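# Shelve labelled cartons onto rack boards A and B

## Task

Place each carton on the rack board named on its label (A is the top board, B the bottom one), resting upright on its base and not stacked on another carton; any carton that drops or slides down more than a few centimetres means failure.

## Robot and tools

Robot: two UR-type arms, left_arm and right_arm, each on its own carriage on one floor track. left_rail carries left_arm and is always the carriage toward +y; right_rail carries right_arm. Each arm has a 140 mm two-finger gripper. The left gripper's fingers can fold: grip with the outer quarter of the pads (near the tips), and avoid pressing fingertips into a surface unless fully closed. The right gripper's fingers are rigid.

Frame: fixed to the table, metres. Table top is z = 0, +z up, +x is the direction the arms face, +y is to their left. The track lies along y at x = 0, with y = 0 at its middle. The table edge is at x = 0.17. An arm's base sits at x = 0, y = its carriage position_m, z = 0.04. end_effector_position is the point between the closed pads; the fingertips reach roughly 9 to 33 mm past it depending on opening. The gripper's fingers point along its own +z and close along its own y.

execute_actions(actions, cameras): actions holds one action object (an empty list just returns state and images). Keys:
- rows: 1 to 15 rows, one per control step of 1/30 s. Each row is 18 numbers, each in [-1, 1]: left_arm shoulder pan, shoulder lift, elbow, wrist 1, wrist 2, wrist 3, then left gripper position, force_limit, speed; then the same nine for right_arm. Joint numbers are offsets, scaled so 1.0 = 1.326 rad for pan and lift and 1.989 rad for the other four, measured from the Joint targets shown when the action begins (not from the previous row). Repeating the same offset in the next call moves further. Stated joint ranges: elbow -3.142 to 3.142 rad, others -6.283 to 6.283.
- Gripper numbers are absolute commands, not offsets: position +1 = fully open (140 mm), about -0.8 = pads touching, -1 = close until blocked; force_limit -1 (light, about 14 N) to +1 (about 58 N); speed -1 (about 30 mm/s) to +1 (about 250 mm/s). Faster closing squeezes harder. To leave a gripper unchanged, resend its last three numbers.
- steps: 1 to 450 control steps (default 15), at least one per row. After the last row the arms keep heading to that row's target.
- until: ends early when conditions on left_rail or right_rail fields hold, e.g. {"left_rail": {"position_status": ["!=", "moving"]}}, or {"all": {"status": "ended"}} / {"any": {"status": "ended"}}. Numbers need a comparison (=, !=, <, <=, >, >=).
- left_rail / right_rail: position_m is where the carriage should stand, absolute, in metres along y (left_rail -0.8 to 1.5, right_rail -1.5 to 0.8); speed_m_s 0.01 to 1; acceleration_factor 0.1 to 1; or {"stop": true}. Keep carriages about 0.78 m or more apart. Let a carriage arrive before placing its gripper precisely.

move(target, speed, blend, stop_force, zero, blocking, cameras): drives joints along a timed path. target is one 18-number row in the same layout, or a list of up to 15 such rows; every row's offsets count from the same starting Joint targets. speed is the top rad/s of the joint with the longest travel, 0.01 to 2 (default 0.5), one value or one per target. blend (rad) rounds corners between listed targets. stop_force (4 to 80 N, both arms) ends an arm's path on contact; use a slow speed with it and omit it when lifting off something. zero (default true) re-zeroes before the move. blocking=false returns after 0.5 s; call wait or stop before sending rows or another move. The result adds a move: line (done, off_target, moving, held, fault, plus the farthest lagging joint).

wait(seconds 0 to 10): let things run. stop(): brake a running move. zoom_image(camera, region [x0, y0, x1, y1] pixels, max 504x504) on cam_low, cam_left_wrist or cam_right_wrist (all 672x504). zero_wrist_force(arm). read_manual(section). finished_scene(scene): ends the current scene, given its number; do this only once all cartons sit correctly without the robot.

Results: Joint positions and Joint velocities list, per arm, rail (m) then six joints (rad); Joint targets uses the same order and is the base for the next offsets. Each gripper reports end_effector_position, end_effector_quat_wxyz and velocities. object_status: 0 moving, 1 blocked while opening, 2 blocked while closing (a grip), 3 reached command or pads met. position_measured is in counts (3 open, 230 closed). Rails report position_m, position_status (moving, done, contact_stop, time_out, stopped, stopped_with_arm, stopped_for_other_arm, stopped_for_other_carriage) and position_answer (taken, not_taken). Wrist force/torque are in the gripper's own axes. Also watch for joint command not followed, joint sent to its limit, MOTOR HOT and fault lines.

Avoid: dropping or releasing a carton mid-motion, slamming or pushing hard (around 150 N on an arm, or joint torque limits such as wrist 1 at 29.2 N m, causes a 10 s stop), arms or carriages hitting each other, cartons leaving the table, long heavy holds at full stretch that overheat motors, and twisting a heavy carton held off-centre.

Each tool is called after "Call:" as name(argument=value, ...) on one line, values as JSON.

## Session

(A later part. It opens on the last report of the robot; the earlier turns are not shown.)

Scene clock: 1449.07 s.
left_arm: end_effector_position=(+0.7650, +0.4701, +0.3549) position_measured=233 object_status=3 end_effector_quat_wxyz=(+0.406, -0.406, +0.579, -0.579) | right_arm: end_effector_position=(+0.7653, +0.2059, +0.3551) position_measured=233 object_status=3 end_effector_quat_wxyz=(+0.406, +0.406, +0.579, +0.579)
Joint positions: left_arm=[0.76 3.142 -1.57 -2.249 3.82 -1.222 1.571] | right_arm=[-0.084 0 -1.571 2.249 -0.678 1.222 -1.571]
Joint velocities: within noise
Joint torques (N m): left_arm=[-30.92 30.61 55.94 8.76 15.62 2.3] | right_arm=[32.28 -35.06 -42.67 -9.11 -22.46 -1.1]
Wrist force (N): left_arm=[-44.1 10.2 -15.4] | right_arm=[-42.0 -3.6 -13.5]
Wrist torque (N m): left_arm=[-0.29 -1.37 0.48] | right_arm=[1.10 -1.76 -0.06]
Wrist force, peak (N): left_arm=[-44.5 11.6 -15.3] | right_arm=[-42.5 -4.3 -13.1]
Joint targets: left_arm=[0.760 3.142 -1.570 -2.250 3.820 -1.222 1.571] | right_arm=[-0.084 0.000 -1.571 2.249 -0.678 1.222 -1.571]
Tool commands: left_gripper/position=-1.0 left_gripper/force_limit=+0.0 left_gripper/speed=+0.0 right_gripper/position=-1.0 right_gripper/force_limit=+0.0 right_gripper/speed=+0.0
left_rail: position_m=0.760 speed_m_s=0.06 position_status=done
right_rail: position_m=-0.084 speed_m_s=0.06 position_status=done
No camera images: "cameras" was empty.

Call:
move(target=[0,-0.0186,-0.0081,0.0206,0,0,-1,0,0,0,0.0186,0.0081,-0.0206,0,0,-1,0,0], speed=0.05, cameras=[])

Call:
move(target=[0,-0.0033,-0.0014,0.0036,0,0,-1,0,0,0,0.0033,0.0014,-0.0036,0,0,-1,0,0], speed=0.03, cameras=[])

Scene clock: 1455.17 s.
left_arm: end_effector_position=(+0.7651, +0.4701, +0.3370) position_measured=233 object_status=3 end_effector_quat_wxyz=(+0.406, -0.406, +0.579, -0.579) | right_arm: end_effector_position=(+0.7654, +0.2059, +0.3373) position_measured=233 object_status=3 end_effector_quat_wxyz=(+0.406, +0.406, +0.579, +0.579)
Joint positions: left_arm=[0.76 3.142 -1.595 -2.266 3.86 -1.222 1.571] | right_arm=[-0.084 0 -1.546 2.265 -0.719 1.222 -1.571]
Joint velocities: within noise
Joint torques (N m): left_arm=[-28.35 34 37.35 11.04 15.6 2.53] | right_arm=[33.82 -38.93 -31.97 -10.98 -22.08 -0.87]
Wrist force (N): left_arm=[-44.3 11.0 -15.2] | right_arm=[-42.2 -4.2 -13.2]
Wrist torque (N m): left_arm=[-0.28 -1.33 0.49] | right_arm=[1.11 -1.73 -0.05]
Wrist force, peak (N): left_arm=[-44.8 10.9 -15.4] | right_arm=[-42.6 -4.5 -13.4]
Joint targets: left_arm=[0.760 3.142 -1.595 -2.266 3.861 -1.222 1.571] | right_arm=[-0.084 0.000 -1.546 2.265 -0.719 1.222 -1.571]
left_rail: position_m=0.760 speed_m_s=0.06 position_status=done
right_rail: position_m=-0.084 speed_m_s=0.06 position_status=done
move: done
No camera images: "cameras" was empty.

Scene clock: 1455.87 s.
left_arm: end_effector_position=(+0.7651, +0.4701, +0.3339) position_measured=233 object_status=3 end_effector_quat_wxyz=(+0.406, -0.406, +0.579, -0.579) | right_arm: end_effector_position=(+0.7654, +0.2059, +0.3341) position_measured=233 object_status=3 end_effector_quat_wxyz=(+0.406, +0.406, +0.579, +0.579)
Joint positions: left_arm=[0.76 3.142 -1.599 -2.268 3.868 -1.222 1.571] | right_arm=[-0.084 0 -1.542 2.268 -0.726 1.222 -1.571]
Joint velocities: within noise
Joint torques (N m): left_arm=[-29.61 29.2 36.93 11.01 15.55 2.68] | right_arm=[33.71 -37.11 -30.86 -10.6 -22.11 -1.04]
Wrist force (N): left_arm=[-44.4 11.6 -15.4] | right_arm=[-42.3 -5.0 -13.2]
Wrist torque (N m): left_arm=[-0.23 -1.31 0.48] | right_arm=[1.04 -1.74 -0.05]
Wrist force, peak (N): left_arm=[-44.4 11.6 -15.4] | right_arm=[-42.5 -4.2 -13.3]
Joint targets: left_arm=[0.760 3.142 -1.599 -2.268 3.868 -1.222 1.571] | right_arm=[-0.084 0.000 -1.542 2.268 -0.727 1.222 -1.571]
left_rail: position_m=0.760 speed_m_s=0.06 position_status=done
right_rail: position_m=-0.084 speed_m_s=0.06 position_status=done
move: done
No camera images: "cameras" was empty.

Call:
move(target=[0,-0.0033,-0.0013,0.0035,0,0,-1,0,0,0,0.0033,0.0013,-0.0035,0,0,-1,0,0], speed=0.03, cameras=[])

Call:
move(target=[0,-0.0033,-0.0013,0.0035,0,0,-1,0,0,0,0.0033,0.0013,-0.0035,0,0,-1,0,0], speed=0.03, cameras=["cam_left_wrist"])

Scene clock: 1461.23 s.
left_arm: end_effector_position=(+0.7651, +0.4701, +0.3309) position_measured=233 object_status=3 end_effector_quat_wxyz=(+0.406, -0.406, +0.579, -0.579) | right_arm: end_effector_position=(+0.7654, +0.2059, +0.3311) position_measured=233 object_status=3 end_effector_quat_wxyz=(+0.406, +0.406, +0.579, +0.579)
Joint positions: left_arm=[0.76 3.142 -1.604 -2.271 3.875 -1.222 1.571] | right_arm=[-0.084 0 -1.538 2.27 -0.733 1.222 -1.571]
Joint velocities: within noise
Joint torques (N m): left_arm=[-28.95 35.23 36.01 10.52 15.32 2.93] | right_arm=[34 -35.88 -29.79 -10.72 -22.09 -1.19]
Wrist force (N): left_arm=[-44.2 10.2 -15.6] | right_arm=[-42.3 -4.2 -13.2]
Wrist torque (N m): left_arm=[-0.28 -1.34 0.49] | right_arm=[0.99 -1.72 -0.05]
Wrist force, peak (N): left_arm=[-44.6 11.4 -15.2] | right_arm=[-42.6 -3.9 -13.6]
Joint targets: left_arm=[0.760 3.142 -1.604 -2.271 3.875 -1.222 1.571] | right_arm=[-0.084 0.000 -1.538 2.271 -0.734 1.222 -1.571]
left_rail: position_m=0.760 speed_m_s=0.06 position_status=done
right_rail: position_m=-0.084 speed_m_s=0.06 position_status=done
move: done
No camera images: "cameras" was empty.

Scene clock: 1461.93 s.
left_arm: end_effector_position=(+0.7651, +0.4701, +0.3279) position_measured=233 object_status=3 end_effector_quat_wxyz=(+0.406, -0.406, +0.579, -0.579) | right_arm: end_effector_position=(+0.7654, +0.2059, +0.3281) position_measured=233 object_status=3 end_effector_quat_wxyz=(+0.406, +0.406, +0.579, +0.579)
Joint positions: left_arm=[0.76 3.142 -1.608 -2.273 3.882 -1.222 1.571] | right_arm=[-0.084 0 -1.533 2.273 -0.74 1.222 -1.571]
Joint velocities: within noise
Joint torques (N m): left_arm=[-31.22 8.16 21.05 1.29 15.57 2.18] | right_arm=[33.65 -19.54 -19.14 -1.94 -22.13 -0.97]
Wrist force (N): left_arm=[-43.6 -13.5 -23.2] | right_arm=[-42.1 16.5 -19.7]
Wrist torque (N m): left_arm=[0.43 -1.19 0.17] | right_arm=[0.39 -1.64 0.21]
Wrist force, peak (N): left_arm=[-43.6 -13.5 -23.2] | right_arm=[-42.1 16.5 -19.7]
Joint targets: left_arm=[0.760 3.142 -1.608 -2.274 3.882 -1.222 1.571] | right_arm=[-0.084 0.000 -1.533 2.273 -0.740 1.222 -1.571]
left_rail: position_m=0.760 speed_m_s=0.06 position_status=done
right_rail: position_m=-0.084 speed_m_s=0.06 position_status=done
move: done
camera_calibration:
cam_left_wrist: T_world_to_cam=[[-0.0162124, 0.00811491, -0.999836, 0.345412], [0.0030992, 0.999963, 0.00806569, -0.478898], [0.999864, -0.00296793, -0.016237, -0.575538], [0, 0, 0, 1]] pos_world=[0.582543, 0.474369, 0.339873]
Images, in order (width x height): cam_left_wrist 672x504.

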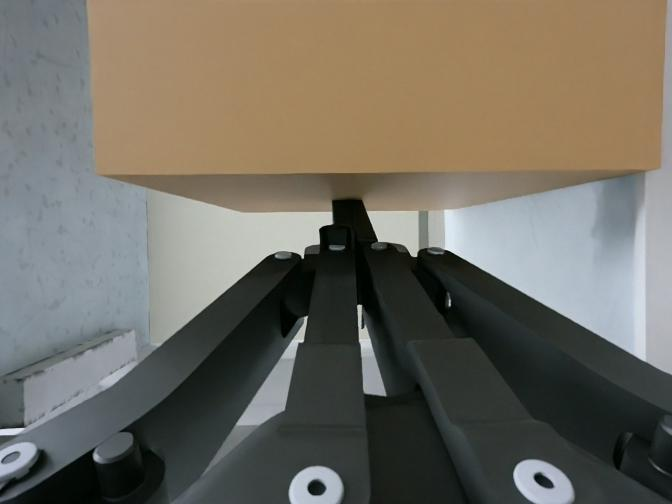

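Call:
move(target=[0,0.0015,0.0006,-0.0016,0,0,-1,0,0,0,-0.0015,-0.0006,0.0016,0,0,-1,0,0], speed=0.03, cameras=[])

Call:
execute_actions(actions=[{"left_rail":{"position_m":0.7652,"speed_m_s":0.01},"right_rail":{"position_m":-0.0893,"speed_m_s":0.01},"steps":90,"until":{"all":{"status":"ended"}}}], cameras=[])

Call:
execute_actions(actions=[{"left_rail":{"position_m":0.774,"speed_m_s":0.02},"right_rail":{"position_m":-0.103,"speed_m_s":0.02},"steps":90,"until":{"all":{"status":"ended"}}}], cameras=["cam_right_wrist","cam_left_wrist"])

Scene clock: 1470.80 s.
left_arm: end_effector_position=(+0.7651, +0.4701, +0.3290) position_measured=233 object_status=3 end_effector_quat_wxyz=(+0.406, -0.406, +0.579, -0.579) | right_arm: end_effector_position=(+0.7654, +0.2059, +0.3293) position_measured=233 object_status=3 end_effector_quat_wxyz=(+0.406, +0.406, +0.579, +0.579)
Joint positions: left_arm=[0.76 3.142 -1.606 -2.272 3.879 -1.222 1.571] | right_arm=[-0.084 0 -1.535 2.272 -0.737 1.222 -1.571]
Joint velocities: within noise
Joint torques (N m): left_arm=[-30.43 62.45 45.98 -1.09 15.46 2.27] | right_arm=[33.98 -52.44 -35.21 2.38 -21.7 -1.17]
Wrist force (N): left_arm=[-45.6 -2.0 -11.6] | right_arm=[-43.8 6.6 -9.7]
Wrist torque (N m): left_arm=[0.10 -1.42 0.31] | right_arm=[0.69 -1.81 0.11]
Wrist force, peak (N): left_arm=[-43.8 -12.7 -23.7] | right_arm=[-42.3 15.8 -20.4]
Joint targets: left_arm=[0.760 3.142 -1.606 -2.272 3.879 -1.222 1.571] | right_arm=[-0.084 0.000 -1.535 2.272 -0.737 1.222 -1.571]
left_rail: position_m=0.760 speed_m_s=0.06 position_status=done
right_rail: position_m=-0.084 speed_m_s=0.06 position_status=done
move: done
No camera images: "cameras" was empty.

Scene clock: 1471.63 s.
left_arm: end_effector_position=(+0.7651, +0.4750, +0.3291) position_measured=233 object_status=3 end_effector_quat_wxyz=(+0.406, -0.406, +0.579, -0.579) | right_arm: end_effector_position=(+0.7654, +0.2010, +0.3293) position_measured=233 object_status=3 end_effector_quat_wxyz=(+0.406, +0.406, +0.579, +0.579)
Joint positions: left_arm=[0.765 3.142 -1.606 -2.272 3.879 -1.222 1.571] | right_arm=[-0.089 0 -1.535 2.272 -0.737 1.222 -1.571]
Joint velocities: within noise
Joint torques (N m): left_arm=[-2.75 63.52 43.81 2.15 -1.79 2.59] | right_arm=[-6.34 -51.9 -34.02 -1.74 2.96 -1.07]
Wrist force (N): left_arm=[-0.7 1.5 -0.3] | right_arm=[3.7 6.6 1.8]
Wrist torque (N m): left_arm=[-0.03 0.18 0.37] | right_arm=[1.65 -0.99 0.03]
Wrist force, peak (N): left_arm=[-45.4 -2.8 -11.8] | right_arm=[-43.7 8.1 -10.5]
Joint targets: left_arm=[0.765 3.142 -1.606 -2.272 3.879 -1.222 1.571] | right_arm=[-0.089 0.000 -1.535 2.272 -0.737 1.222 -1.571]
Tool commands: left_gripper/position=-1.0 left_gripper/force_limit=+0.0 left_gripper/speed=+0.0 right_gripper/position=-1.0 right_gripper/force_limit=+0.0 right_gripper/speed=+0.0
left_rail: position_m=0.765 speed_m_s=0.01 position_status=done
right_rail: position_m=-0.089 speed_m_s=0.01 position_status=done
No camera images: "cameras" was empty.

Scene clock: 1472.70 s.
left_arm: end_effector_position=(+0.7651, +0.4839, +0.3291) position_measured=233 object_status=3 end_effector_quat_wxyz=(+0.406, -0.406, +0.579, -0.579) | right_arm: end_effector_position=(+0.7654, +0.1872, +0.3293) position_measured=233 object_status=3 end_effector_quat_wxyz=(+0.406, +0.406, +0.579, +0.579)
Joint positions: left_arm=[0.774 3.142 -1.606 -2.272 3.879 -1.222 1.571] | right_arm=[-0.103 0 -1.535 2.272 -0.737 1.222 -1.571]
Joint velocities: within noise
Joint torques (N m): left_arm=[11.61 61.98 42.62 4.53 -1.46 2.83] | right_arm=[-14.83 -49.78 -32.13 -5.46 2.85 -1.12]
Wrist force (N): left_arm=[-0.6 1.5 0.0] | right_arm=[3.7 6.7 1.9]
Wrist torque (N m): left_arm=[-0.03 0.17 0.37] | right_arm=[1.67 -1.00 0.03]
Wrist force, peak (N): left_arm=[-0.9 2.2 -0.2] | right_arm=[3.9 6.9 2.4]
Joint targets: left_arm=[0.774 3.142 -1.606 -2.272 3.879 -1.222 1.571] | right_arm=[-0.103 0.000 -1.535 2.272 -0.737 1.222 -1.571]
Tool commands: left_gripper/position=-1.0 left_gripper/force_limit=+0.0 left_gripper/speed=+0.0 right_gripper/position=-1.0 right_gripper/force_limit=+0.0 right_gripper/speed=+0.0
left_rail: position_m=0.774 speed_m_s=0.02 position_status=done
right_rail: position_m=-0.103 speed_m_s=0.02 position_status=done
camera_calibration:
cam_left_wrist: T_world_to_cam=[[-0.0162957, 0.00811491, -0.999834, 0.346599], [0.00310058, 0.999963, 0.00806542, -0.492704], [0.999862, -0.00296863, -0.0163203, -0.575446], [0, 0, 0, 1]] pos_world=[0.582543, 0.488165, 0.341124]
cam_right_wrist: T_world_to_cam=[[-0.00505457, -0.025285, 0.999668, -0.313627], [0.0330167, -0.999139, -0.0251047, 0.171771], [0.999442, 0.0328788, 0.00588505, -0.597012], [0, 0, 0, 1]] pos_world=[0.589422, 0.183322, 0.321349]
Images, in order (width x height): cam_left_wrist 672x504, cam_right_wrist 672x504.

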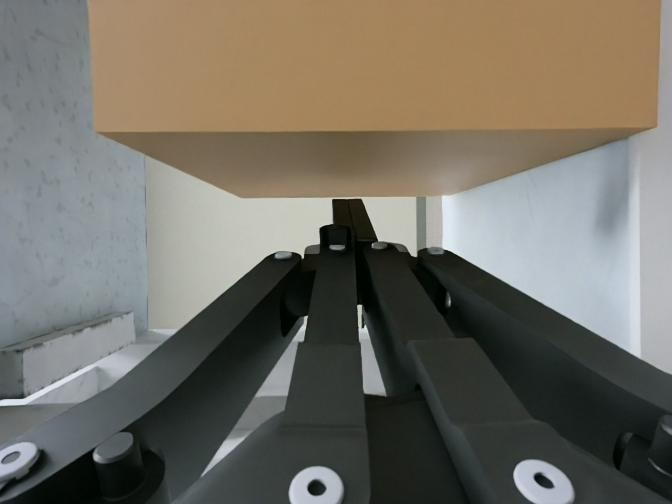

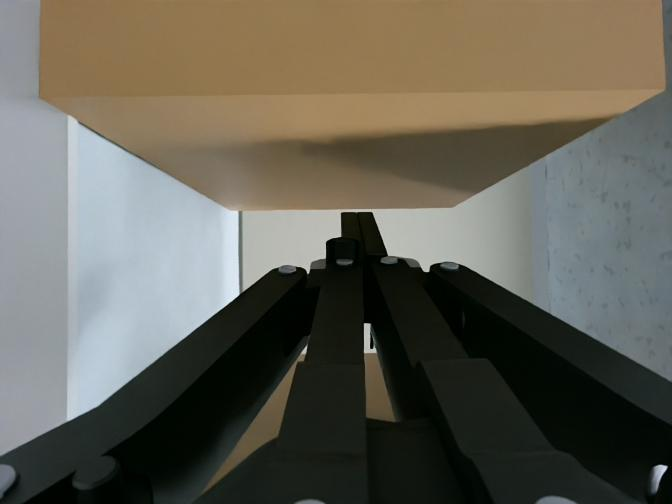

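Call:
move(target=[[0,0.0761,-0.0485,-0.0022,0,0,-1,0,0,0,-0.0761,0.0485,0.0022,0,0,-1,0,0],[0,0.1594,-0.0947,-0.0116,0,0,-1,0,0,0,-0.1594,0.0947,0.0116,0,0,-1,0,0],[0,0.4535,-0.1288,-0.1736,0,0,-1,0,0,0,-0.4535,0.1288,0.1736,0,0,-1,0,0],[0,0.5165,-0.0082,-0.3361,0,0,-1,0,0,0,-0.5165,0.0082,0.3361,0,0,-1,0,0],[0,0.5035,0.1274,-0.8648,-0.1754,-0.7898,-1,0,0,0,-0.5035,-0.1274,0.8648,0.1754,0.7898,-1,0,0]], speed=0.5, blend=[0.02,0.02,0.02,0.1,0], cameras=["cam_low"])

Scene clock: 1491.90 s.
left_arm: end_effector_position=(+0.3516, +0.6001, +0.4919) position_measured=233 object_status=3 end_effector_quat_wxyz=(+0.000, +0.926, +0.000, +0.377) | right_arm: end_effector_position=(+0.3519, +0.0709, +0.4922) position_measured=233 object_status=3 end_effector_quat_wxyz=(+0.000, +0.926, +0.000, +0.377)
Joint positions: left_arm=[0.774 3.142 -0.939 -2.019 2.159 -1.571 0] | right_arm=[-0.103 0 -2.203 2.019 0.982 1.571 0]
Joint velocities: within noise
Joint torques (N m): left_arm=[-11.45 -29.34 58.81 -4.37 -2.43 -3.03] | right_arm=[-3.55 21.19 -47.94 5.17 3.69 3.15]
Wrist force (N): left_arm=[-0.3 0.6 0.1] | right_arm=[3.0 6.5 -0.1]
Wrist torque (N m): left_arm=[-0.03 -0.07 0.19] | right_arm=[1.39 -0.90 0.16]
Wrist force, peak (N): left_arm=[-0.1 4.4 -2.6] | right_arm=[4.9 7.6 1.9]
Joint targets: left_arm=[0.774 3.142 -0.939 -2.019 2.159 -1.571 0.000] | right_arm=[-0.103 0.000 -2.203 2.019 0.982 1.571 0.000]
left_rail: position_m=0.774 speed_m_s=0.02 position_status=done
right_rail: position_m=-0.103 speed_m_s=0.02 position_status=done
move: done
Images, in order (width x height): cam_low 672x504.

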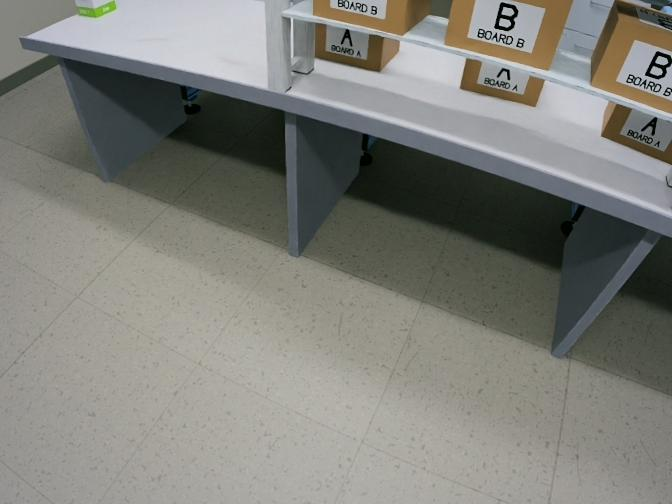

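Call:
execute_actions(actions=[{"left_rail":{"position_m":0.65,"speed_m_s":0.3},"right_rail":{"position_m":-0.675,"speed_m_s":0.3},"steps":240,"until":{"all":{"status":"ended"}}}], cameras=["cam_left_wrist","cam_right_wrist"])

Call:
execute_actions(actions=[{"left_rail":{"position_m":0.16},"steps":240,"until":{"all":{"status":"ended"}}}], cameras=["cam_left_wrist"])

Scene clock: 1502.37 s.
left_arm: end_effector_position=(+0.3516, +0.4761, +0.4919) position_measured=233 object_status=3 end_effector_quat_wxyz=(+0.000, +0.926, +0.000, +0.376) | right_arm: end_effector_position=(+0.3519, -0.5011, +0.4922) position_measured=233 object_status=3 end_effector_quat_wxyz=(+0.000, +0.926, +0.000, +0.377)
Joint positions: left_arm=[0.65 3.142 -0.939 -2.019 2.159 -1.571 0] | right_arm=[-0.675 0 -2.203 2.019 0.982 1.571 0]
Joint velocities: within noise
Joint torques (N m): left_arm=[-9.97 -27.95 46.15 -0.61 -1 -2.91] | right_arm=[10.21 19.82 -36.47 1.86 2.65 2.83]
Wrist force (N): left_arm=[-0.4 0.5 -0.1] | right_arm=[3.3 6.3 -0.4]
Wrist torque (N m): left_arm=[-0.04 -0.04 0.19] | right_arm=[1.35 -0.95 0.15]
Wrist force, peak (N): left_arm=[-0.7 0.7 -0.4] | right_arm=[3.0 7.0 0.0]
Joint targets: left_arm=[0.650 3.142 -0.939 -2.019 2.159 -1.571 0.000] | right_arm=[-0.675 0.000 -2.203 2.019 0.982 1.571 0.000]
Tool commands: left_gripper/position=-1.0 left_gripper/force_limit=+0.0 left_gripper/speed=+0.0 right_gripper/position=-1.0 right_gripper/force_limit=+0.0 right_gripper/speed=+0.0
left_rail: position_m=0.650 speed_m_s=0.30 position_status=done
right_rail: position_m=-0.675 speed_m_s=0.30 position_status=done
camera_calibration:
cam_left_wrist: T_world_to_cam=[[-0.0135792, -0.999845, 0.0111874, 0.484313], [-0.910173, 0.00772733, -0.414156, 0.516231], [0.414006, -0.0158064, -0.910137, 0.492443], [0, 0, 0, 1]] pos_world=[0.272562, 0.488033, 0.656572]
cam_right_wrist: T_world_to_cam=[[-0.025396, -0.99966, -0.005954, -0.482034], [-0.896919, 0.0254152, -0.441464, 0.547397], [0.441465, -0.00587116, -0.897259, 0.459404], [0, 0, 0, 1]] pos_world=[0.275918, -0.493085, 0.650991]
Images, in order (width x height): cam_left_wrist 672x504, cam_right_wrist 672x504.

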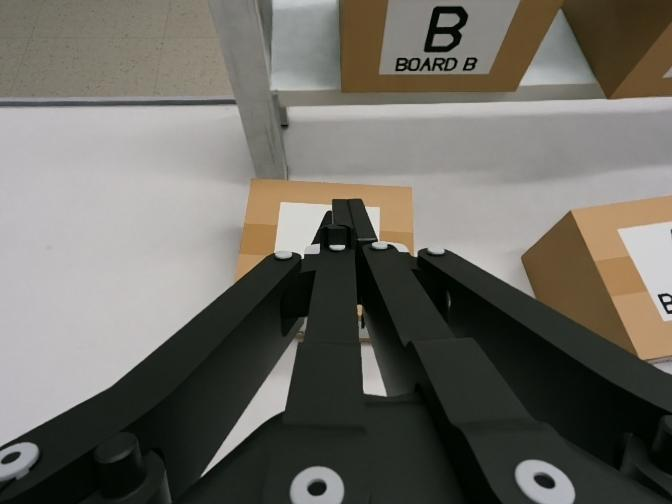

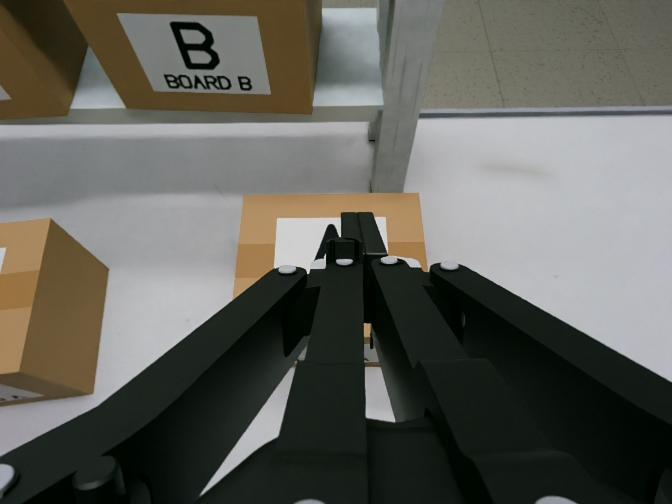

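Scene clock: 1506.43 s.
left_arm: end_effector_position=(+0.3516, -0.0138, +0.4919) position_measured=233 object_status=3 end_effector_quat_wxyz=(+0.000, +0.926, +0.000, +0.376) | right_arm: end_effector_position=(+0.3519, -0.5011, +0.4922) position_measured=233 object_status=3 end_effector_quat_wxyz=(+0.000, +0.926, +0.000, +0.377)
Joint positions: left_arm=[0.16 3.142 -0.939 -2.019 2.159 -1.571 0] | right_arm=[-0.675 0 -2.203 2.019 0.982 1.571 0]
Joint velocities: within noise
Joint torques (N m): left_arm=[-10.33 -26.85 39.02 0.56 -1.1 -2.95] | right_arm=[11.5 17.11 -33.37 0.11 2.25 2.47]
Wrist force (N): left_arm=[-0.5 0.3 0.0] | right_arm=[2.9 6.1 -0.3]
Wrist torque (N m): left_arm=[-0.09 -0.01 0.19] | right_arm=[1.31 -0.87 0.15]
Wrist force, peak (N): left_arm=[-0.7 1.0 -0.1] | right_arm=[3.1 6.7 -0.1]
Joint targets: left_arm=[0.160 3.142 -0.939 -2.019 2.159 -1.571 0.000] | right_arm=[-0.675 0.000 -2.203 2.019 0.982 1.571 0.000]
Tool commands: left_gripper/position=-1.0 left_gripper/force_limit=+0.0 left_gripper/speed=+0.0 right_gripper/position=-1.0 right_gripper/force_limit=+0.0 right_gripper/speed=+0.0
left_rail: position_m=0.160 speed_m_s=0.30 position_status=done
right_rail: position_m=-0.675 speed_m_s=0.30 position_status=done
camera_calibration:
cam_left_wrist: T_world_to_cam=[[-0.0135797, -0.999845, 0.0111877, -0.00557426], [-0.910171, 0.00772755, -0.414161, 0.52002], [0.41401, -0.0158069, -0.910135, 0.484696], [0, 0, 0, 1]] pos_world=[0.272563, -0.00193037, 0.656573]
Images, in order (width x height): cam_left_wrist 672x504.

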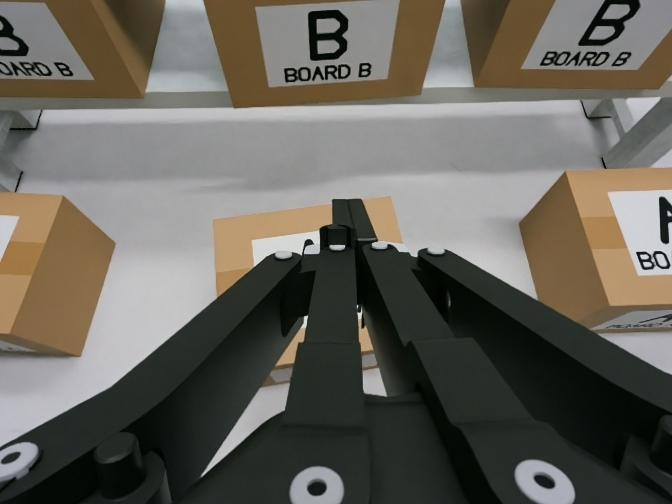

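Call:
execute_actions(actions=[{"left_rail":{"position_m":-0.0095},"right_rail":{"position_m":-0.9715},"steps":240,"until":{"all":{"status":"ended"}}}], cameras=[])

Call:
move(target=[0,0.0797,-0.1937,0.5422,0.1754,0.7898,-1,0,0,0,-0.0797,0.1937,-0.5422,-0.1754,-0.7898,-1,0,0], speed=0.6, cameras=["cam_right_wrist"])

Scene clock: 1542.27 s.
left_arm: end_effector_position=(+0.3516, -0.1834, +0.4919) position_measured=233 object_status=3 end_effector_quat_wxyz=(+0.000, +0.926, +0.000, +0.376) | right_arm: end_effector_position=(+0.3519, -0.7976, +0.4922) position_measured=233 object_status=3 end_effector_quat_wxyz=(+0.000, +0.926, +0.000, +0.377)
Joint positions: left_arm=[-0.01 3.142 -0.939 -2.019 2.159 -1.571 0] | right_arm=[-0.971 0 -2.203 2.019 0.982 1.571 0]
Joint velocities: within noise
Joint torques (N m): left_arm=[-10.58 -23.51 37.25 0.6 -0.14 -3.06] | right_arm=[9.65 13.68 -34.4 -1.05 1.37 2.32]
Wrist force (N): left_arm=[-0.5 0.3 0.2] | right_arm=[3.1 6.4 -0.1]
Wrist torque (N m): left_arm=[-0.09 -0.04 0.19] | right_arm=[1.37 -0.92 0.15]
Wrist force, peak (N): left_arm=[-1.1 0.5 -0.1] | right_arm=[3.2 7.0 -0.1]
Joint targets: left_arm=[-0.009 3.142 -0.939 -2.019 2.159 -1.571 0.000] | right_arm=[-0.971 0.000 -2.203 2.019 0.982 1.571 0.000]
Tool commands: left_gripper/position=-1.0 left_gripper/force_limit=+0.0 left_gripper/speed=+0.0 right_gripper/position=-1.0 right_gripper/force_limit=+0.0 right_gripper/speed=+0.0
left_rail: position_m=-0.010 position_m_goal=-0.009 speed_m_s=0.30 position_status=done
right_rail: position_m=-0.971 position_m_goal=-0.972 speed_m_s=0.30 position_status=done
No camera images: "cameras" was empty.

Scene clock: 1545.57 s.
left_arm: end_effector_position=(+0.4770, -0.2997, +0.4996) position_measured=233 object_status=3 end_effector_quat_wxyz=(+0.406, -0.406, +0.579, -0.579) | right_arm: end_effector_position=(+0.4772, -0.6813, +0.5000) position_measured=233 object_status=3 end_effector_quat_wxyz=(+0.406, +0.406, +0.579, +0.579)
Joint positions: left_arm=[-0.01 3.142 -0.833 -2.404 3.237 -1.222 1.571] | right_arm=[-0.972 0 -2.308 2.404 -0.096 1.222 -1.571]
Joint velocities: within noise
Joint torques (N m): left_arm=[-10.3 8.39 40.86 6.86 2.48 2.72] | right_arm=[8.64 1.89 -36.54 -7.1 -2.98 -1.73]
Wrist force (N): left_arm=[-1.0 1.8 -0.4] | right_arm=[3.8 6.9 1.3]
Wrist torque (N m): left_arm=[0.01 0.24 0.36] | right_arm=[1.73 -1.00 0.03]
Wrist force, peak (N): left_arm=[-3.7 0.7 -2.8] | right_arm=[3.8 7.2 1.2]
Joint targets: left_arm=[-0.009 3.142 -0.833 -2.404 3.237 -1.222 1.571] | right_arm=[-0.971 0.000 -2.308 2.404 -0.096 1.222 -1.571]
left_rail: position_m=-0.010 position_m_goal=-0.009 speed_m_s=0.30 position_status=done
right_rail: position_m=-0.972 speed_m_s=0.30 position_status=done
move: done
camera_calibration:
cam_right_wrist: T_world_to_cam=[[-0.00472687, -0.0254273, 0.999665, -0.507887], [0.0329814, -0.999137, -0.0252579, -0.682011], [0.999445, 0.032851, 0.00556142, -0.281228], [0, 0, 0, 1]] pos_world=[0.301164, -0.685098, 0.492054]
Images, in order (width x height): cam_right_wrist 672x504.

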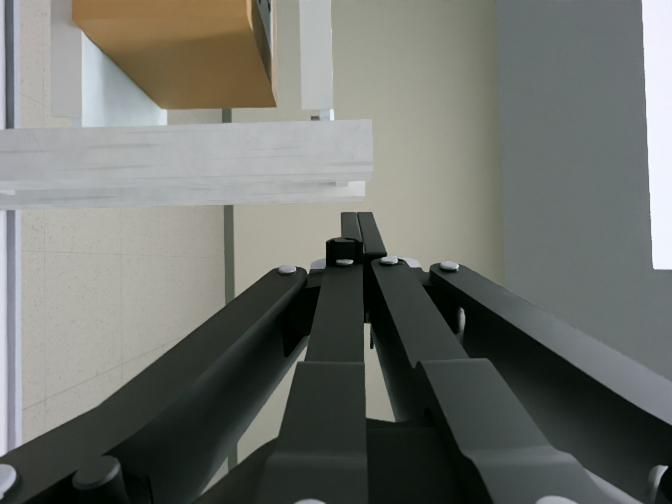

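Call:
move(target=[[0,-0.1559,-0.1568,0.2607,0,0,-1,0,0,0,0.1559,0.1568,-0.2607,0,0,-1,0,0],[0,-0.4138,-0.2166,0.4925,0,0,-1,0,0,0,0.4138,0.2166,-0.4925,0,0,-1,0,0],[0,-0.6643,-0.2377,0.6805,0,0,-1,0,0,0,0.6643,0.2377,-0.6805,0,0,-1,0,0],[0,-0.8796,-0.2418,0.8282,0,0,-1,0,0,0,0.8796,0.2418,-0.8282,0,0,-1,0,0]], speed=0.5, blend=0.03, cameras=["cam_right_wrist","cam_left_wrist"])

Scene clock: 1555.83 s.
left_arm: end_effector_position=(+0.4770, -0.2998, +0.0951) position_measured=233 object_status=3 end_effector_quat_wxyz=(+0.406, -0.406, +0.579, -0.579) | right_arm: end_effector_position=(+0.4773, -0.6812, +0.0951) position_measured=233 object_status=3 end_effector_quat_wxyz=(+0.406, +0.406, +0.579, +0.579)
Joint positions: left_arm=[-0.01 3.142 -1.999 -2.885 4.884 -1.222 1.571] | right_arm=[-0.972 0 -1.142 2.885 -1.743 1.222 -1.571]
Joint velocities: within noise
Joint torques (N m): left_arm=[-10.03 12.61 -16.12 6.79 1.16 2.43] | right_arm=[5.11 -23.72 13.11 -7.7 -1.95 -2]
Wrist force (N): left_arm=[-0.8 1.8 -0.1] | right_arm=[3.8 7.0 1.6]
Wrist torque (N m): left_arm=[0.04 0.19 0.36] | right_arm=[1.78 -1.04 0.00]
Wrist force, peak (N): left_arm=[-0.6 2.8 -1.0] | right_arm=[4.0 9.2 0.5]
Joint targets: left_arm=[-0.009 3.142 -1.999 -2.885 4.884 -1.222 1.571] | right_arm=[-0.971 0.000 -1.142 2.885 -1.743 1.222 -1.571]
left_rail: position_m=-0.010 position_m_goal=-0.009 speed_m_s=0.30 position_status=done
right_rail: position_m=-0.972 speed_m_s=0.30 position_status=done
move: done
camera_calibration:
cam_left_wrist: T_world_to_cam=[[-0.0164746, 0.00811507, -0.999831, 0.114347], [0.00310276, 0.999963, 0.00806501, 0.293666], [0.999859, -0.00296937, -0.0164992, -0.293455], [0, 0, 0, 1]] pos_world=[0.294387, -0.295454, 0.107118]
cam_right_wrist: T_world_to_cam=[[-0.00487236, -0.0252851, 0.999668, -0.103013], [0.0330171, -0.999139, -0.0251108, -0.692263], [0.999443, 0.0328838, 0.00570301, -0.279073], [0, 0, 0, 1]] pos_world=[0.301272, -0.685095, 0.0871874]
Images, in order (width x height): cam_left_wrist 672x504, cam_right_wrist 672x504.

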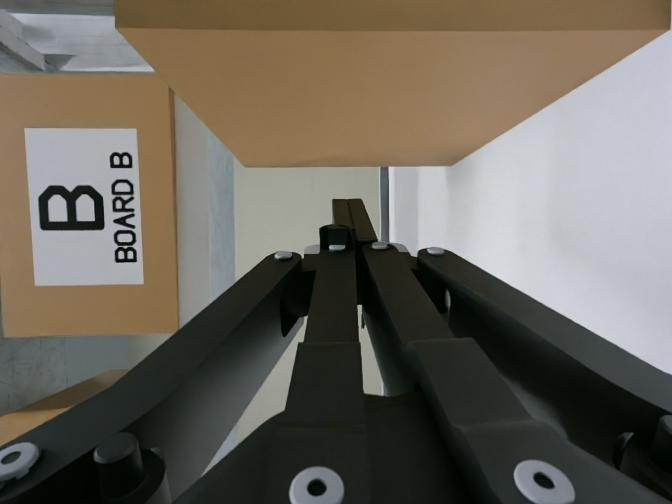

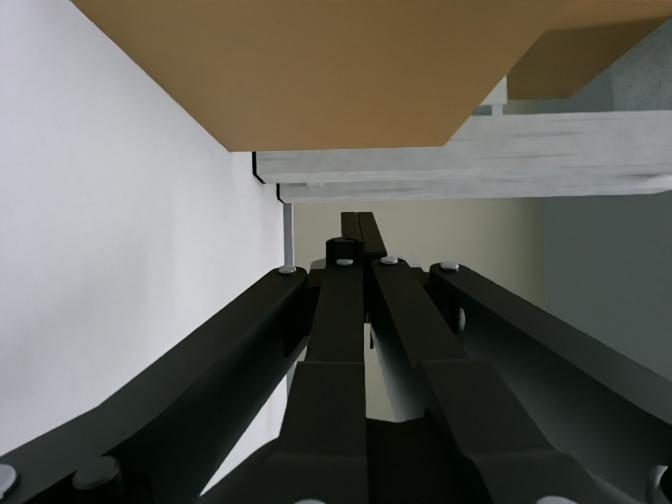

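Call:
execute_actions(actions=[{"left_rail":{"position_m":-0.0445,"speed_m_s":0.03},"right_rail":{"position_m":-0.9365,"speed_m_s":0.03},"steps":120,"until":{"all":{"status":"ended"}}}], cameras=["cam_right_wrist","cam_left_wrist"])

Scene clock: 1561.77 s.
left_arm: end_effector_position=(+0.4770, -0.3347, +0.0950) position_measured=233 object_status=3 end_effector_quat_wxyz=(+0.406, -0.406, +0.579, -0.579) | right_arm: end_effector_position=(+0.4773, -0.6463, +0.0951) position_measured=233 object_status=3 end_effector_quat_wxyz=(+0.406, +0.406, +0.579, +0.579)
Joint positions: left_arm=[-0.044 3.142 -1.999 -2.885 4.884 -1.222 1.571] | right_arm=[-0.937 0 -1.142 2.885 -1.743 1.222 -1.571]
Joint velocities: within noise
Joint torques (N m): left_arm=[-11.3 17.63 -7.44 5.6 0.69 2.46] | right_arm=[3.36 -21.74 3.11 -6.2 -1.62 -1.91]
Wrist force (N): left_arm=[-0.9 1.8 0.1] | right_arm=[3.5 7.0 1.7]
Wrist torque (N m): left_arm=[0.00 0.22 0.36] | right_arm=[1.78 -0.99 0.00]
Wrist force, peak (N): left_arm=[-1.6 1.8 -0.5] | right_arm=[3.7 7.3 1.7]
Joint targets: left_arm=[-0.044 3.142 -1.999 -2.885 4.884 -1.222 1.571] | right_arm=[-0.936 0.000 -1.142 2.885 -1.743 1.222 -1.571]
Tool commands: left_gripper/position=-1.0 left_gripper/force_limit=+0.0 left_gripper/speed=+0.0 right_gripper/position=-1.0 right_gripper/force_limit=+0.0 right_gripper/speed=+0.0
left_rail: position_m=-0.044 speed_m_s=0.03 position_status=done
right_rail: position_m=-0.937 position_m_goal=-0.936 speed_m_s=0.03 position_status=done
camera_calibration:
cam_left_wrist: T_world_to_cam=[[-0.0165046, 0.008115, -0.999831, 0.1146], [0.00310282, 0.999963, 0.00806486, 0.328616], [0.999859, -0.00296919, -0.0165291, -0.293549], [0, 0, 0, 1]] pos_world=[0.294379, -0.330406, 0.107079]
cam_right_wrist: T_world_to_cam=[[-0.00484428, -0.025285, 0.999669, -0.102099], [0.0330163, -0.999139, -0.0251116, -0.65731], [0.999443, 0.0328837, 0.00567493, -0.280214], [0, 0, 0, 1]] pos_world=[0.301265, -0.650111, 0.0871489]
Images, in order (width x height): cam_left_wrist 672x504, cam_right_wrist 672x504.

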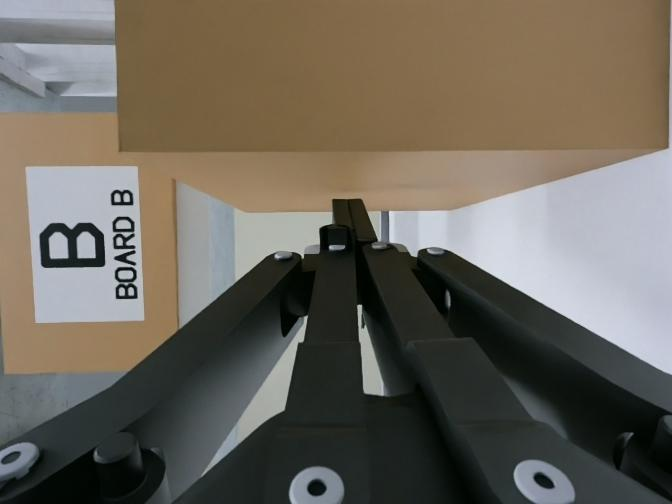

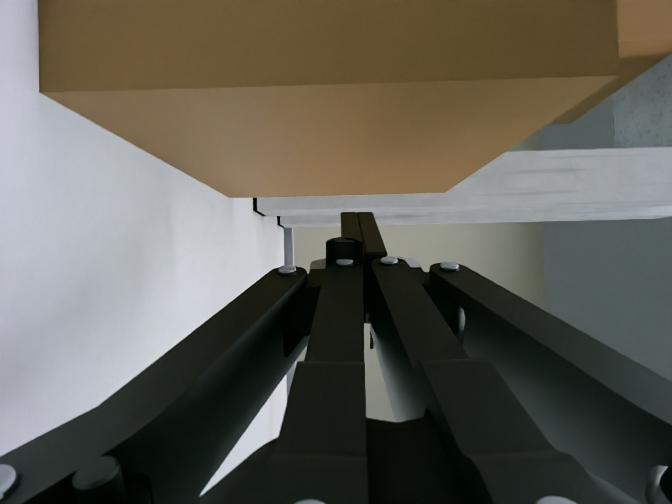

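Call:
execute_actions(actions=[{"left_rail":{"position_m":-0.0525,"speed_m_s":0.015},"right_rail":{"position_m":-0.9265,"speed_m_s":0.015},"steps":90,"until":{"all":{"status":"ended"}}}], cameras=["cam_right_wrist","cam_left_wrist"])

Scene clock: 1568.27 s.
left_arm: end_effector_position=(+0.4770, -0.3427, +0.0950) position_measured=233 object_status=3 end_effector_quat_wxyz=(+0.406, -0.406, +0.579, -0.579) | right_arm: end_effector_position=(+0.4773, -0.6362, +0.0951) position_measured=233 object_status=3 end_effector_quat_wxyz=(+0.406, +0.406, +0.579, +0.579)
Joint positions: left_arm=[-0.053 3.142 -1.999 -2.885 4.884 -1.222 1.571] | right_arm=[-0.926 0 -1.142 2.885 -1.743 1.222 -1.571]
Joint velocities: within noise
Joint torques (N m): left_arm=[-10.66 16.37 1.12 4.57 0.2 2.36] | right_arm=[1.88 -23.35 -0.73 -5.25 -1.2 -1.71]
Wrist force (N): left_arm=[-8.8 1.9 -3.4] | right_arm=[3.4 6.9 1.7]
Wrist torque (N m): left_arm=[0.01 -0.08 0.36] | right_arm=[1.76 -0.97 0.00]
Wrist force, peak (N): left_arm=[-9.4 1.1 -3.9] | right_arm=[3.4 7.6 1.8]
Joint targets: left_arm=[-0.052 3.142 -1.999 -2.885 4.884 -1.222 1.571] | right_arm=[-0.926 0.000 -1.142 2.885 -1.743 1.222 -1.571]
Tool commands: left_gripper/position=-1.0 left_gripper/force_limit=+0.0 left_gripper/speed=+0.0 right_gripper/position=-1.0 right_gripper/force_limit=+0.0 right_gripper/speed=+0.0
left_rail: position_m=-0.053 position_m_goal=-0.052 speed_m_s=0.01 position_status=done
right_rail: position_m=-0.926 position_m_goal=-0.927 speed_m_s=0.01 position_status=done
camera_calibration:
cam_left_wrist: T_world_to_cam=[[-0.0165044, 0.00811494, -0.999831, 0.114665], [0.00310193, 0.999963, 0.00806481, 0.336651], [0.999859, -0.0029683, -0.016529, -0.293573], [0, 0, 0, 1]] pos_world=[0.294379, -0.338441, 0.107079]
cam_right_wrist: T_world_to_cam=[[-0.00485212, -0.0252851, 0.999669, -0.101843], [0.0330163, -0.999139, -0.0251115, -0.647284], [0.999443, 0.0328835, 0.00568276, -0.28055], [0, 0, 0, 1]] pos_world=[0.30127, -0.640077, 0.0871493]
Images, in order (width x height): cam_left_wrist 672x504, cam_right_wrist 672x504.

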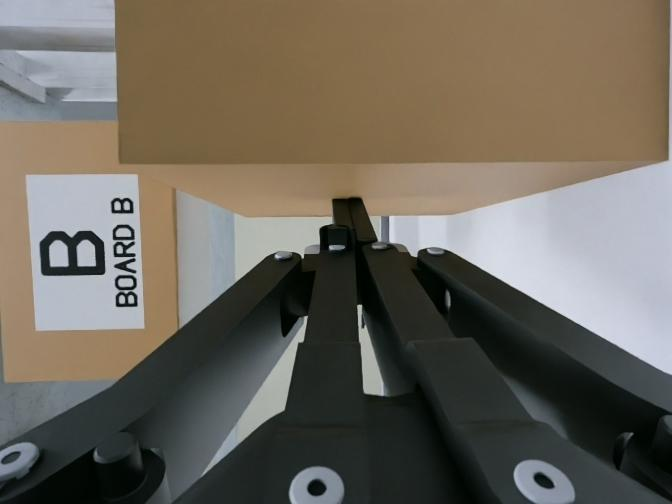

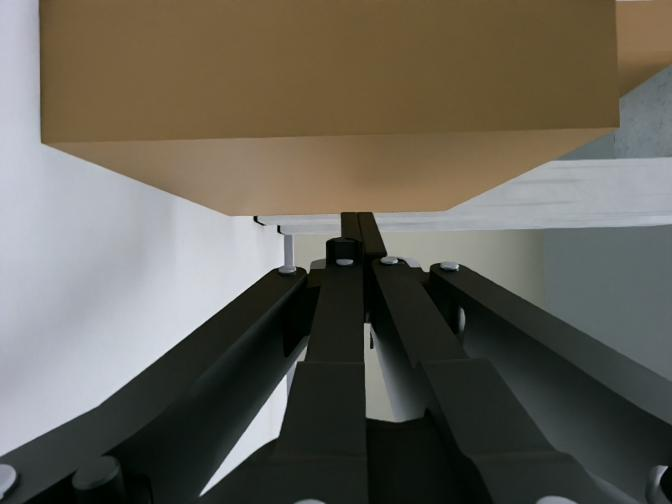

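Call:
execute_actions(actions=[{"right_rail":{"position_m":-0.9225,"speed_m_s":0.01},"steps":60,"until":{"all":{"status":"ended"}}}], cameras=[])

Call:
execute_actions(actions=[{"right_rail":{"position_m":-0.9205,"speed_m_s":0.01},"steps":60,"until":{"all":{"status":"ended"}}}], cameras=[])

Scene clock: 1572.70 s.
left_arm: end_effector_position=(+0.4770, -0.3427, +0.0950) position_measured=233 object_status=3 end_effector_quat_wxyz=(+0.406, -0.406, +0.579, -0.579) | right_arm: end_effector_position=(+0.4773, -0.6322, +0.0951) position_measured=233 object_status=3 end_effector_quat_wxyz=(+0.406, +0.406, +0.579, +0.579)
Joint positions: left_arm=[-0.053 3.142 -1.999 -2.885 4.884 -1.222 1.571] | right_arm=[-0.922 0 -1.142 2.885 -1.743 1.222 -1.571]
Joint velocities: within noise
Joint torques (N m): left_arm=[-9.93 18.22 5.92 3.68 0.1 2.23] | right_arm=[0.31 -23.51 -0.26 -4.5 -0.56 -1.88]
Wrist force (N): left_arm=[-8.7 1.0 -4.0] | right_arm=[3.3 6.8 1.3]
Wrist torque (N m): left_arm=[0.02 -0.09 0.36] | right_arm=[1.72 -0.94 0.00]
Wrist force, peak (N): left_arm=[-9.0 2.2 -3.7] | right_arm=[3.8 7.2 1.7]
Joint targets: left_arm=[-0.052 3.142 -1.999 -2.885 4.884 -1.222 1.571] | right_arm=[-0.922 0.000 -1.142 2.885 -1.743 1.222 -1.571]
Tool commands: left_gripper/position=-1.0 left_gripper/force_limit=+0.0 left_gripper/speed=+0.0 right_gripper/position=-1.0 right_gripper/force_limit=+0.0 right_gripper/speed=+0.0
left_rail: position_m=-0.053 position_m_goal=-0.052 speed_m_s=0.01 position_status=done
right_rail: position_m=-0.922 speed_m_s=0.01 position_status=done
No camera images: "cameras" was empty.

Scene clock: 1573.20 s.
left_arm: end_effector_position=(+0.4770, -0.3427, +0.0950) position_measured=233 object_status=3 end_effector_quat_wxyz=(+0.406, -0.406, +0.579, -0.579) | right_arm: end_effector_position=(+0.4773, -0.6302, +0.0951) position_measured=233 object_status=3 end_effector_quat_wxyz=(+0.406, +0.406, +0.579, +0.579)
Joint positions: left_arm=[-0.053 3.142 -1.999 -2.885 4.884 -1.222 1.571] | right_arm=[-0.92 0 -1.142 2.885 -1.743 1.222 -1.571]
Joint velocities: within noise
Joint torques (N m): left_arm=[-10.06 18 5.71 3.47 0.08 2.19] | right_arm=[-0.13 -24.38 -0.48 -4.44 -0.69 -1.82]
Wrist force (N): left_arm=[-8.6 1.9 -3.8] | right_arm=[3.6 7.2 1.5]
Wrist torque (N m): left_arm=[0.06 -0.10 0.36] | right_arm=[1.82 -1.01 0.00]
Wrist force, peak (N): left_arm=[-9.1 1.8 -3.9] | right_arm=[4.0 7.2 1.8]
Joint targets: left_arm=[-0.052 3.142 -1.999 -2.885 4.884 -1.222 1.571] | right_arm=[-0.920 0.000 -1.142 2.885 -1.743 1.222 -1.571]
Tool commands: left_gripper/position=-1.0 left_gripper/force_limit=+0.0 left_gripper/speed=+0.0 right_gripper/position=-1.0 right_gripper/force_limit=+0.0 right_gripper/speed=+0.0
left_rail: position_m=-0.053 position_m_goal=-0.052 speed_m_s=0.01 position_status=done
right_rail: position_m=-0.920 speed_m_s=0.01 position_status=done
No camera images: "cameras" was empty.

Call:
execute_actions(actions=[{"right_rail":{"position_m":-0.9185,"speed_m_s":0.01},"steps":60,"until":{"all":{"status":"ended"}}}], cameras=[])

Call:
execute_actions(actions=[{"right_rail":{"position_m":-0.917,"speed_m_s":0.01},"steps":60,"until":{"all":{"status":"ended"}}}], cameras=[])

Scene clock: 1577.73 s.
left_arm: end_effector_position=(+0.4770, -0.3427, +0.0950) position_measured=233 object_status=3 end_effector_quat_wxyz=(+0.406, -0.406, +0.579, -0.579) | right_arm: end_effector_position=(+0.4773, -0.6283, +0.0951) position_measured=233 object_status=3 end_effector_quat_wxyz=(+0.406, +0.406, +0.579, +0.579)
Joint positions: left_arm=[-0.053 3.142 -1.999 -2.885 4.884 -1.222 1.571] | right_arm=[-0.919 0 -1.142 2.885 -1.743 1.222 -1.571]
Joint velocities: within noise
Joint torques (N m): left_arm=[-7.89 17.87 5.75 2.7 0.02 1.85] | right_arm=[-1.55 -23.93 0.91 -3.63 -0.04 -1.77]
Wrist force (N): left_arm=[-8.7 1.1 -3.8] | right_arm=[3.6 7.2 1.5]
Wrist torque (N m): left_arm=[0.06 -0.09 0.36] | right_arm=[1.82 -1.00 0.00]
Wrist force, peak (N): left_arm=[-9.2 1.9 -4.0] | right_arm=[3.5 7.3 1.7]
Joint targets: left_arm=[-0.052 3.142 -1.999 -2.885 4.884 -1.222 1.571] | right_arm=[-0.918 0.000 -1.142 2.885 -1.743 1.222 -1.571]
Tool commands: left_gripper/position=-1.0 left_gripper/force_limit=+0.0 left_gripper/speed=+0.0 right_gripper/position=-1.0 right_gripper/force_limit=+0.0 right_gripper/speed=+0.0
left_rail: position_m=-0.053 position_m_goal=-0.052 speed_m_s=0.01 position_status=done
right_rail: position_m=-0.919 position_m_goal=-0.918 speed_m_s=0.01 position_status=done
No camera images: "cameras" was empty.

Scene clock: 1578.17 s.
left_arm: end_effector_position=(+0.4770, -0.3427, +0.0950) position_measured=233 object_status=3 end_effector_quat_wxyz=(+0.406, -0.406, +0.579, -0.579) | right_arm: end_effector_position=(+0.4773, -0.6267, +0.0951) position_measured=233 object_status=3 end_effector_quat_wxyz=(+0.406, +0.406, +0.579, +0.579)
Joint positions: left_arm=[-0.053 3.142 -1.999 -2.885 4.884 -1.222 1.571] | right_arm=[-0.917 0 -1.142 2.885 -1.743 1.222 -1.571]
Joint velocities: within noise
Joint torques (N m): left_arm=[-8.2 20.02 5.54 2.61 0.26 2.26] | right_arm=[-1.06 -24.04 0.4 -3.51 -0.07 -1.48]
Wrist force (N): left_arm=[-8.7 1.2 -3.7] | right_arm=[3.4 7.0 1.7]
Wrist torque (N m): left_arm=[0.04 -0.08 0.36] | right_arm=[1.77 -0.96 0.00]
Wrist force, peak (N): left_arm=[-8.9 1.3 -3.9] | right_arm=[4.3 7.4 1.6]
Joint targets: left_arm=[-0.052 3.142 -1.999 -2.885 4.884 -1.222 1.571] | right_arm=[-0.917 0.000 -1.142 2.885 -1.743 1.222 -1.571]
Tool commands: left_gripper/position=-1.0 left_gripper/force_limit=+0.0 left_gripper/speed=+0.0 right_gripper/position=-1.0 right_gripper/force_limit=+0.0 right_gripper/speed=+0.0
left_rail: position_m=-0.053 position_m_goal=-0.052 speed_m_s=0.01 position_status=done
right_rail: position_m=-0.917 speed_m_s=0.01 position_status=done
No camera images: "cameras" was empty.

Call:
execute_actions(actions=[{"right_rail":{"position_m":-0.9145,"speed_m_s":0.01},"steps":60,"until":{"all":{"status":"ended"}}}], cameras=[])

Call:
execute_actions(actions=[{"right_rail":{"position_m":-0.9125,"speed_m_s":0.01},"steps":60,"until":{"all":{"status":"ended"}}}], cameras=["cam_right_wrist"])

Scene clock: 1586.87 s.
left_arm: end_effector_position=(+0.4770, -0.3427, +0.0950) position_measured=233 object_status=3 end_effector_quat_wxyz=(+0.406, -0.406, +0.579, -0.579) | right_arm: end_effector_position=(+0.4773, -0.6243, +0.0951) position_measured=233 object_status=3 end_effector_quat_wxyz=(+0.406, +0.406, +0.579, +0.579)
Joint positions: left_arm=[-0.053 3.142 -1.999 -2.885 4.884 -1.222 1.571] | right_arm=[-0.915 0 -1.142 2.885 -1.743 1.222 -1.571]
Joint velocities: within noise
Joint torques (N m): left_arm=[-9.28 18.77 3.66 1.61 0.32 1.61] | right_arm=[-4.37 -23.6 1.29 -2.46 0.47 -1.79]
Wrist force (N): left_arm=[-8.8 1.0 -4.0] | right_arm=[-0.8 7.7 -1.3]
Wrist torque (N m): left_arm=[0.01 -0.06 0.36] | right_arm=[1.78 -1.06 0.00]
Wrist force, peak (N): left_arm=[-9.1 1.2 -4.2] | right_arm=[3.8 7.2 1.6]
Joint targets: left_arm=[-0.052 3.142 -1.999 -2.885 4.884 -1.222 1.571] | right_arm=[-0.914 0.000 -1.142 2.885 -1.743 1.222 -1.571]
Tool commands: left_gripper/position=-1.0 left_gripper/force_limit=+0.0 left_gripper/speed=+0.0 right_gripper/position=-1.0 right_gripper/force_limit=+0.0 right_gripper/speed=+0.0
left_rail: position_m=-0.053 position_m_goal=-0.052 speed_m_s=0.01 position_status=done
right_rail: position_m=-0.915 speed_m_s=0.01 position_status=done
No camera images: "cameras" was empty.

Scene clock: 1587.37 s.
left_arm: end_effector_position=(+0.4770, -0.3427, +0.0950) position_measured=233 object_status=3 end_effector_quat_wxyz=(+0.406, -0.406, +0.579, -0.579) | right_arm: end_effector_position=(+0.4773, -0.6223, +0.0951) position_measured=233 object_status=3 end_effector_quat_wxyz=(+0.406, +0.406, +0.579, +0.579)
Joint positions: left_arm=[-0.053 3.142 -1.999 -2.885 4.884 -1.222 1.571] | right_arm=[-0.913 0 -1.142 2.885 -1.743 1.222 -1.571]
Joint velocities: within noise
Joint torques (N m): left_arm=[-8.07 19.3 3.84 1.43 2.04 1.79] | right_arm=[-3.84 -24.59 1.96 -2.33 -3.55 -1.85]
Wrist force (N): left_arm=[-14.2 2.2 -5.7] | right_arm=[-18.5 7.7 -8.7]
Wrist torque (N m): left_arm=[0.12 -0.24 0.35] | right_arm=[1.73 -1.52 0.01]
Wrist force, peak (N): left_arm=[-14.3 1.0 -6.1] | right_arm=[-18.3 8.9 -8.6]
Joint targets: left_arm=[-0.052 3.142 -1.999 -2.885 4.884 -1.222 1.571] | right_arm=[-0.912 0.000 -1.142 2.885 -1.743 1.222 -1.571]
Tool commands: left_gripper/position=-1.0 left_gripper/force_limit=+0.0 left_gripper/speed=+0.0 right_gripper/position=-1.0 right_gripper/force_limit=+0.0 right_gripper/speed=+0.0
left_rail: position_m=-0.053 position_m_goal=-0.052 speed_m_s=0.01 position_status=done
right_rail: position_m=-0.913 position_m_goal=-0.912 speed_m_s=0.01 position_status=done
camera_calibration:
cam_right_wrist: T_world_to_cam=[[-0.00485436, -0.0252846, 0.999669, -0.101489], [0.0329216, -0.999142, -0.0251114, -0.633323], [0.999446, 0.0327888, 0.0056826, -0.281079], [0, 0, 0, 1]] pos_world=[0.301281, -0.62613, 0.0871493]
Images, in order (width x height): cam_right_wrist 672x504.

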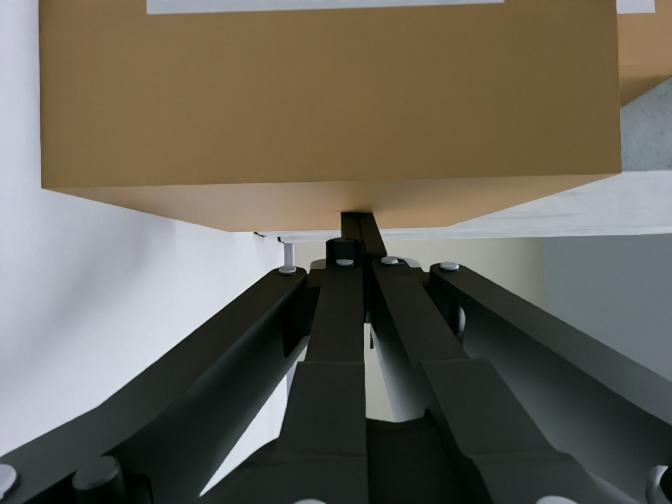

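Call:
execute_actions(actions=[{"left_rail":{"position_m":-0.0540,"speed_m_s":0.01},"right_rail":{"position_m":-0.911,"speed_m_s":0.01},"steps":60,"until":{"all":{"status":"ended"}}}], cameras=[])

Scene clock: 1591.53 s.
left_arm: end_effector_position=(+0.4770, -0.3442, +0.0950) position_measured=233 object_status=3 end_effector_quat_wxyz=(+0.406, -0.406, +0.579, -0.579) | right_arm: end_effector_position=(+0.4773, -0.6208, +0.0951) position_measured=233 object_status=3 end_effector_quat_wxyz=(+0.406, +0.406, +0.579, +0.579)
Joint positions: left_arm=[-0.054 3.142 -1.999 -2.885 4.884 -1.222 1.571] | right_arm=[-0.911 0 -1.142 2.885 -1.743 1.222 -1.571]
Joint velocities: within noise
Joint torques (N m): left_arm=[-6.57 19.59 4.49 1.12 7.8 1.38] | right_arm=[5.8 -26.46 2.3 -1.57 -12.82 -1.6]
Wrist force (N): left_arm=[-38.4 -1.1 -20.3] | right_arm=[-32.9 9.2 -14.9]
Wrist torque (N m): left_arm=[0.13 -1.01 0.33] | right_arm=[1.66 -1.84 0.02]
Wrist force, peak (N): left_arm=[-38.4 -1.1 -20.3] | right_arm=[-33.0 9.7 -14.8]
Joint targets: left_arm=[-0.054 3.142 -1.999 -2.885 4.884 -1.222 1.571] | right_arm=[-0.911 0.000 -1.142 2.885 -1.743 1.222 -1.571]
Tool commands: left_gripper/position=-1.0 left_gripper/force_limit=+0.0 left_gripper/speed=+0.0 right_gripper/position=-1.0 right_gripper/force_limit=+0.0 right_gripper/speed=+0.0
left_rail: position_m=-0.054 speed_m_s=0.01 position_status=done
right_rail: position_m=-0.911 speed_m_s=0.01 position_status=done
No camera images: "cameras" was empty.

Call:
execute_actions(actions=[{"left_rail":{"position_m":-0.0545,"speed_m_s":0.01},"right_rail":{"position_m":-0.9103,"speed_m_s":0.01},"steps":60,"until":{"all":{"status":"ended"}}}], cameras=[])

Call:
move(target=[[0,0.2153,0.0042,-0.1477,0,0,-1,0,0,0,-0.2153,-0.0042,0.1477,0,0,-1,0,0],[0,0.4658,0.0252,-0.3358,0,0,-1,0,0,0,-0.4658,-0.0252,0.3358,0,0,-1,0,0]], speed=[0.1,0.15], blend=0.02, cameras=["cam_right_wrist"])

Scene clock: 1602.17 s.
left_arm: end_effector_position=(+0.4770, -0.3447, +0.0950) position_measured=233 object_status=3 end_effector_quat_wxyz=(+0.406, -0.406, +0.579, -0.579) | right_arm: end_effector_position=(+0.4773, -0.6201, +0.0951) position_measured=233 object_status=3 end_effector_quat_wxyz=(+0.406, +0.406, +0.579, +0.579)
Joint positions: left_arm=[-0.054 3.142 -1.999 -2.885 4.884 -1.222 1.571] | right_arm=[-0.91 0 -1.142 2.885 -1.743 1.222 -1.571]
Joint velocities: within noise
Joint torques (N m): left_arm=[-9.69 20.67 3.94 0.92 9.02 1.57] | right_arm=[29.03 -25.63 3.48 -0.73 -12.72 -1.61]
Wrist force (N): left_arm=[-45.5 -1.0 -22.4] | right_arm=[-42.9 9.6 -20.4]
Wrist torque (N m): left_arm=[0.09 -1.24 0.33] | right_arm=[1.69 -1.94 0.03]
Wrist force, peak (N): left_arm=[-45.5 -1.0 -22.4] | right_arm=[-42.9 9.6 -20.4]
Joint targets: left_arm=[-0.054 3.142 -1.999 -2.885 4.884 -1.222 1.571] | right_arm=[-0.910 0.000 -1.142 2.885 -1.743 1.222 -1.571]
Tool commands: left_gripper/position=-1.0 left_gripper/force_limit=+0.0 left_gripper/speed=+0.0 right_gripper/position=-1.0 right_gripper/force_limit=+0.0 right_gripper/speed=+0.0
left_rail: position_m=-0.054 speed_m_s=0.01 position_status=done
right_rail: position_m=-0.910 speed_m_s=0.01 position_status=done
No camera images: "cameras" was empty.

Scene clock: 1608.07 s.
left_arm: end_effector_position=(+0.4769, -0.3447, +0.1998) position_measured=233 object_status=3 end_effector_quat_wxyz=(+0.406, -0.406, +0.579, -0.579) | right_arm: end_effector_position=(+0.4772, -0.6200, +0.2000) position_measured=233 object_status=3 end_effector_quat_wxyz=(+0.406, +0.406, +0.579, +0.579)
Joint positions: left_arm=[-0.055 3.142 -1.382 -2.835 4.216 -1.222 1.571] | right_arm=[-0.91 0 -1.76 2.835 -1.075 1.222 -1.571]
Joint velocities: within noise
Joint torques (N m): left_arm=[-33.07 33.25 45.34 2.01 23.48 1.54] | right_arm=[29.01 -21.14 -34.15 -1.28 -12.8 -1.31]
Wrist force (N): left_arm=[-45.5 12.1 -15.9] | right_arm=[-42.3 -2.2 -12.9]
Wrist torque (N m): left_arm=[-0.34 -1.43 0.46] | right_arm=[2.02 -2.07 -0.02]
Wrist force, peak (N): left_arm=[-45.6 -1.5 -22.4] | right_arm=[-42.8 10.2 -20.9]
Joint targets: left_arm=[-0.054 3.142 -1.382 -2.835 4.216 -1.222 1.571] | right_arm=[-0.910 0.000 -1.760 2.835 -1.075 1.222 -1.571]
left_rail: position_m=-0.055 position_m_goal=-0.054 speed_m_s=0.01 position_status=done
right_rail: position_m=-0.910 speed_m_s=0.01 position_status=done
move: done
camera_calibration:
cam_right_wrist: T_world_to_cam=[[-0.00470648, -0.0252851, 0.999669, -0.206393], [0.0330112, -0.999139, -0.0251163, -0.628444], [0.999444, 0.0328821, 0.00553712, -0.281559], [0, 0, 0, 1]] pos_world=[0.301176, -0.623864, 0.192099]
Images, in order (width x height): cam_right_wrist 672x504.

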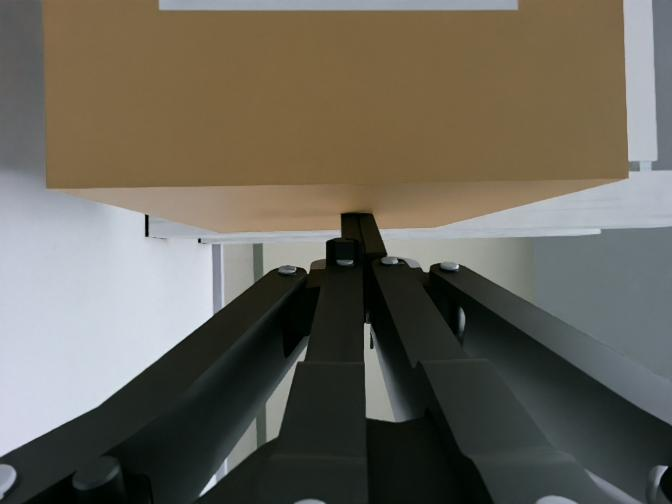

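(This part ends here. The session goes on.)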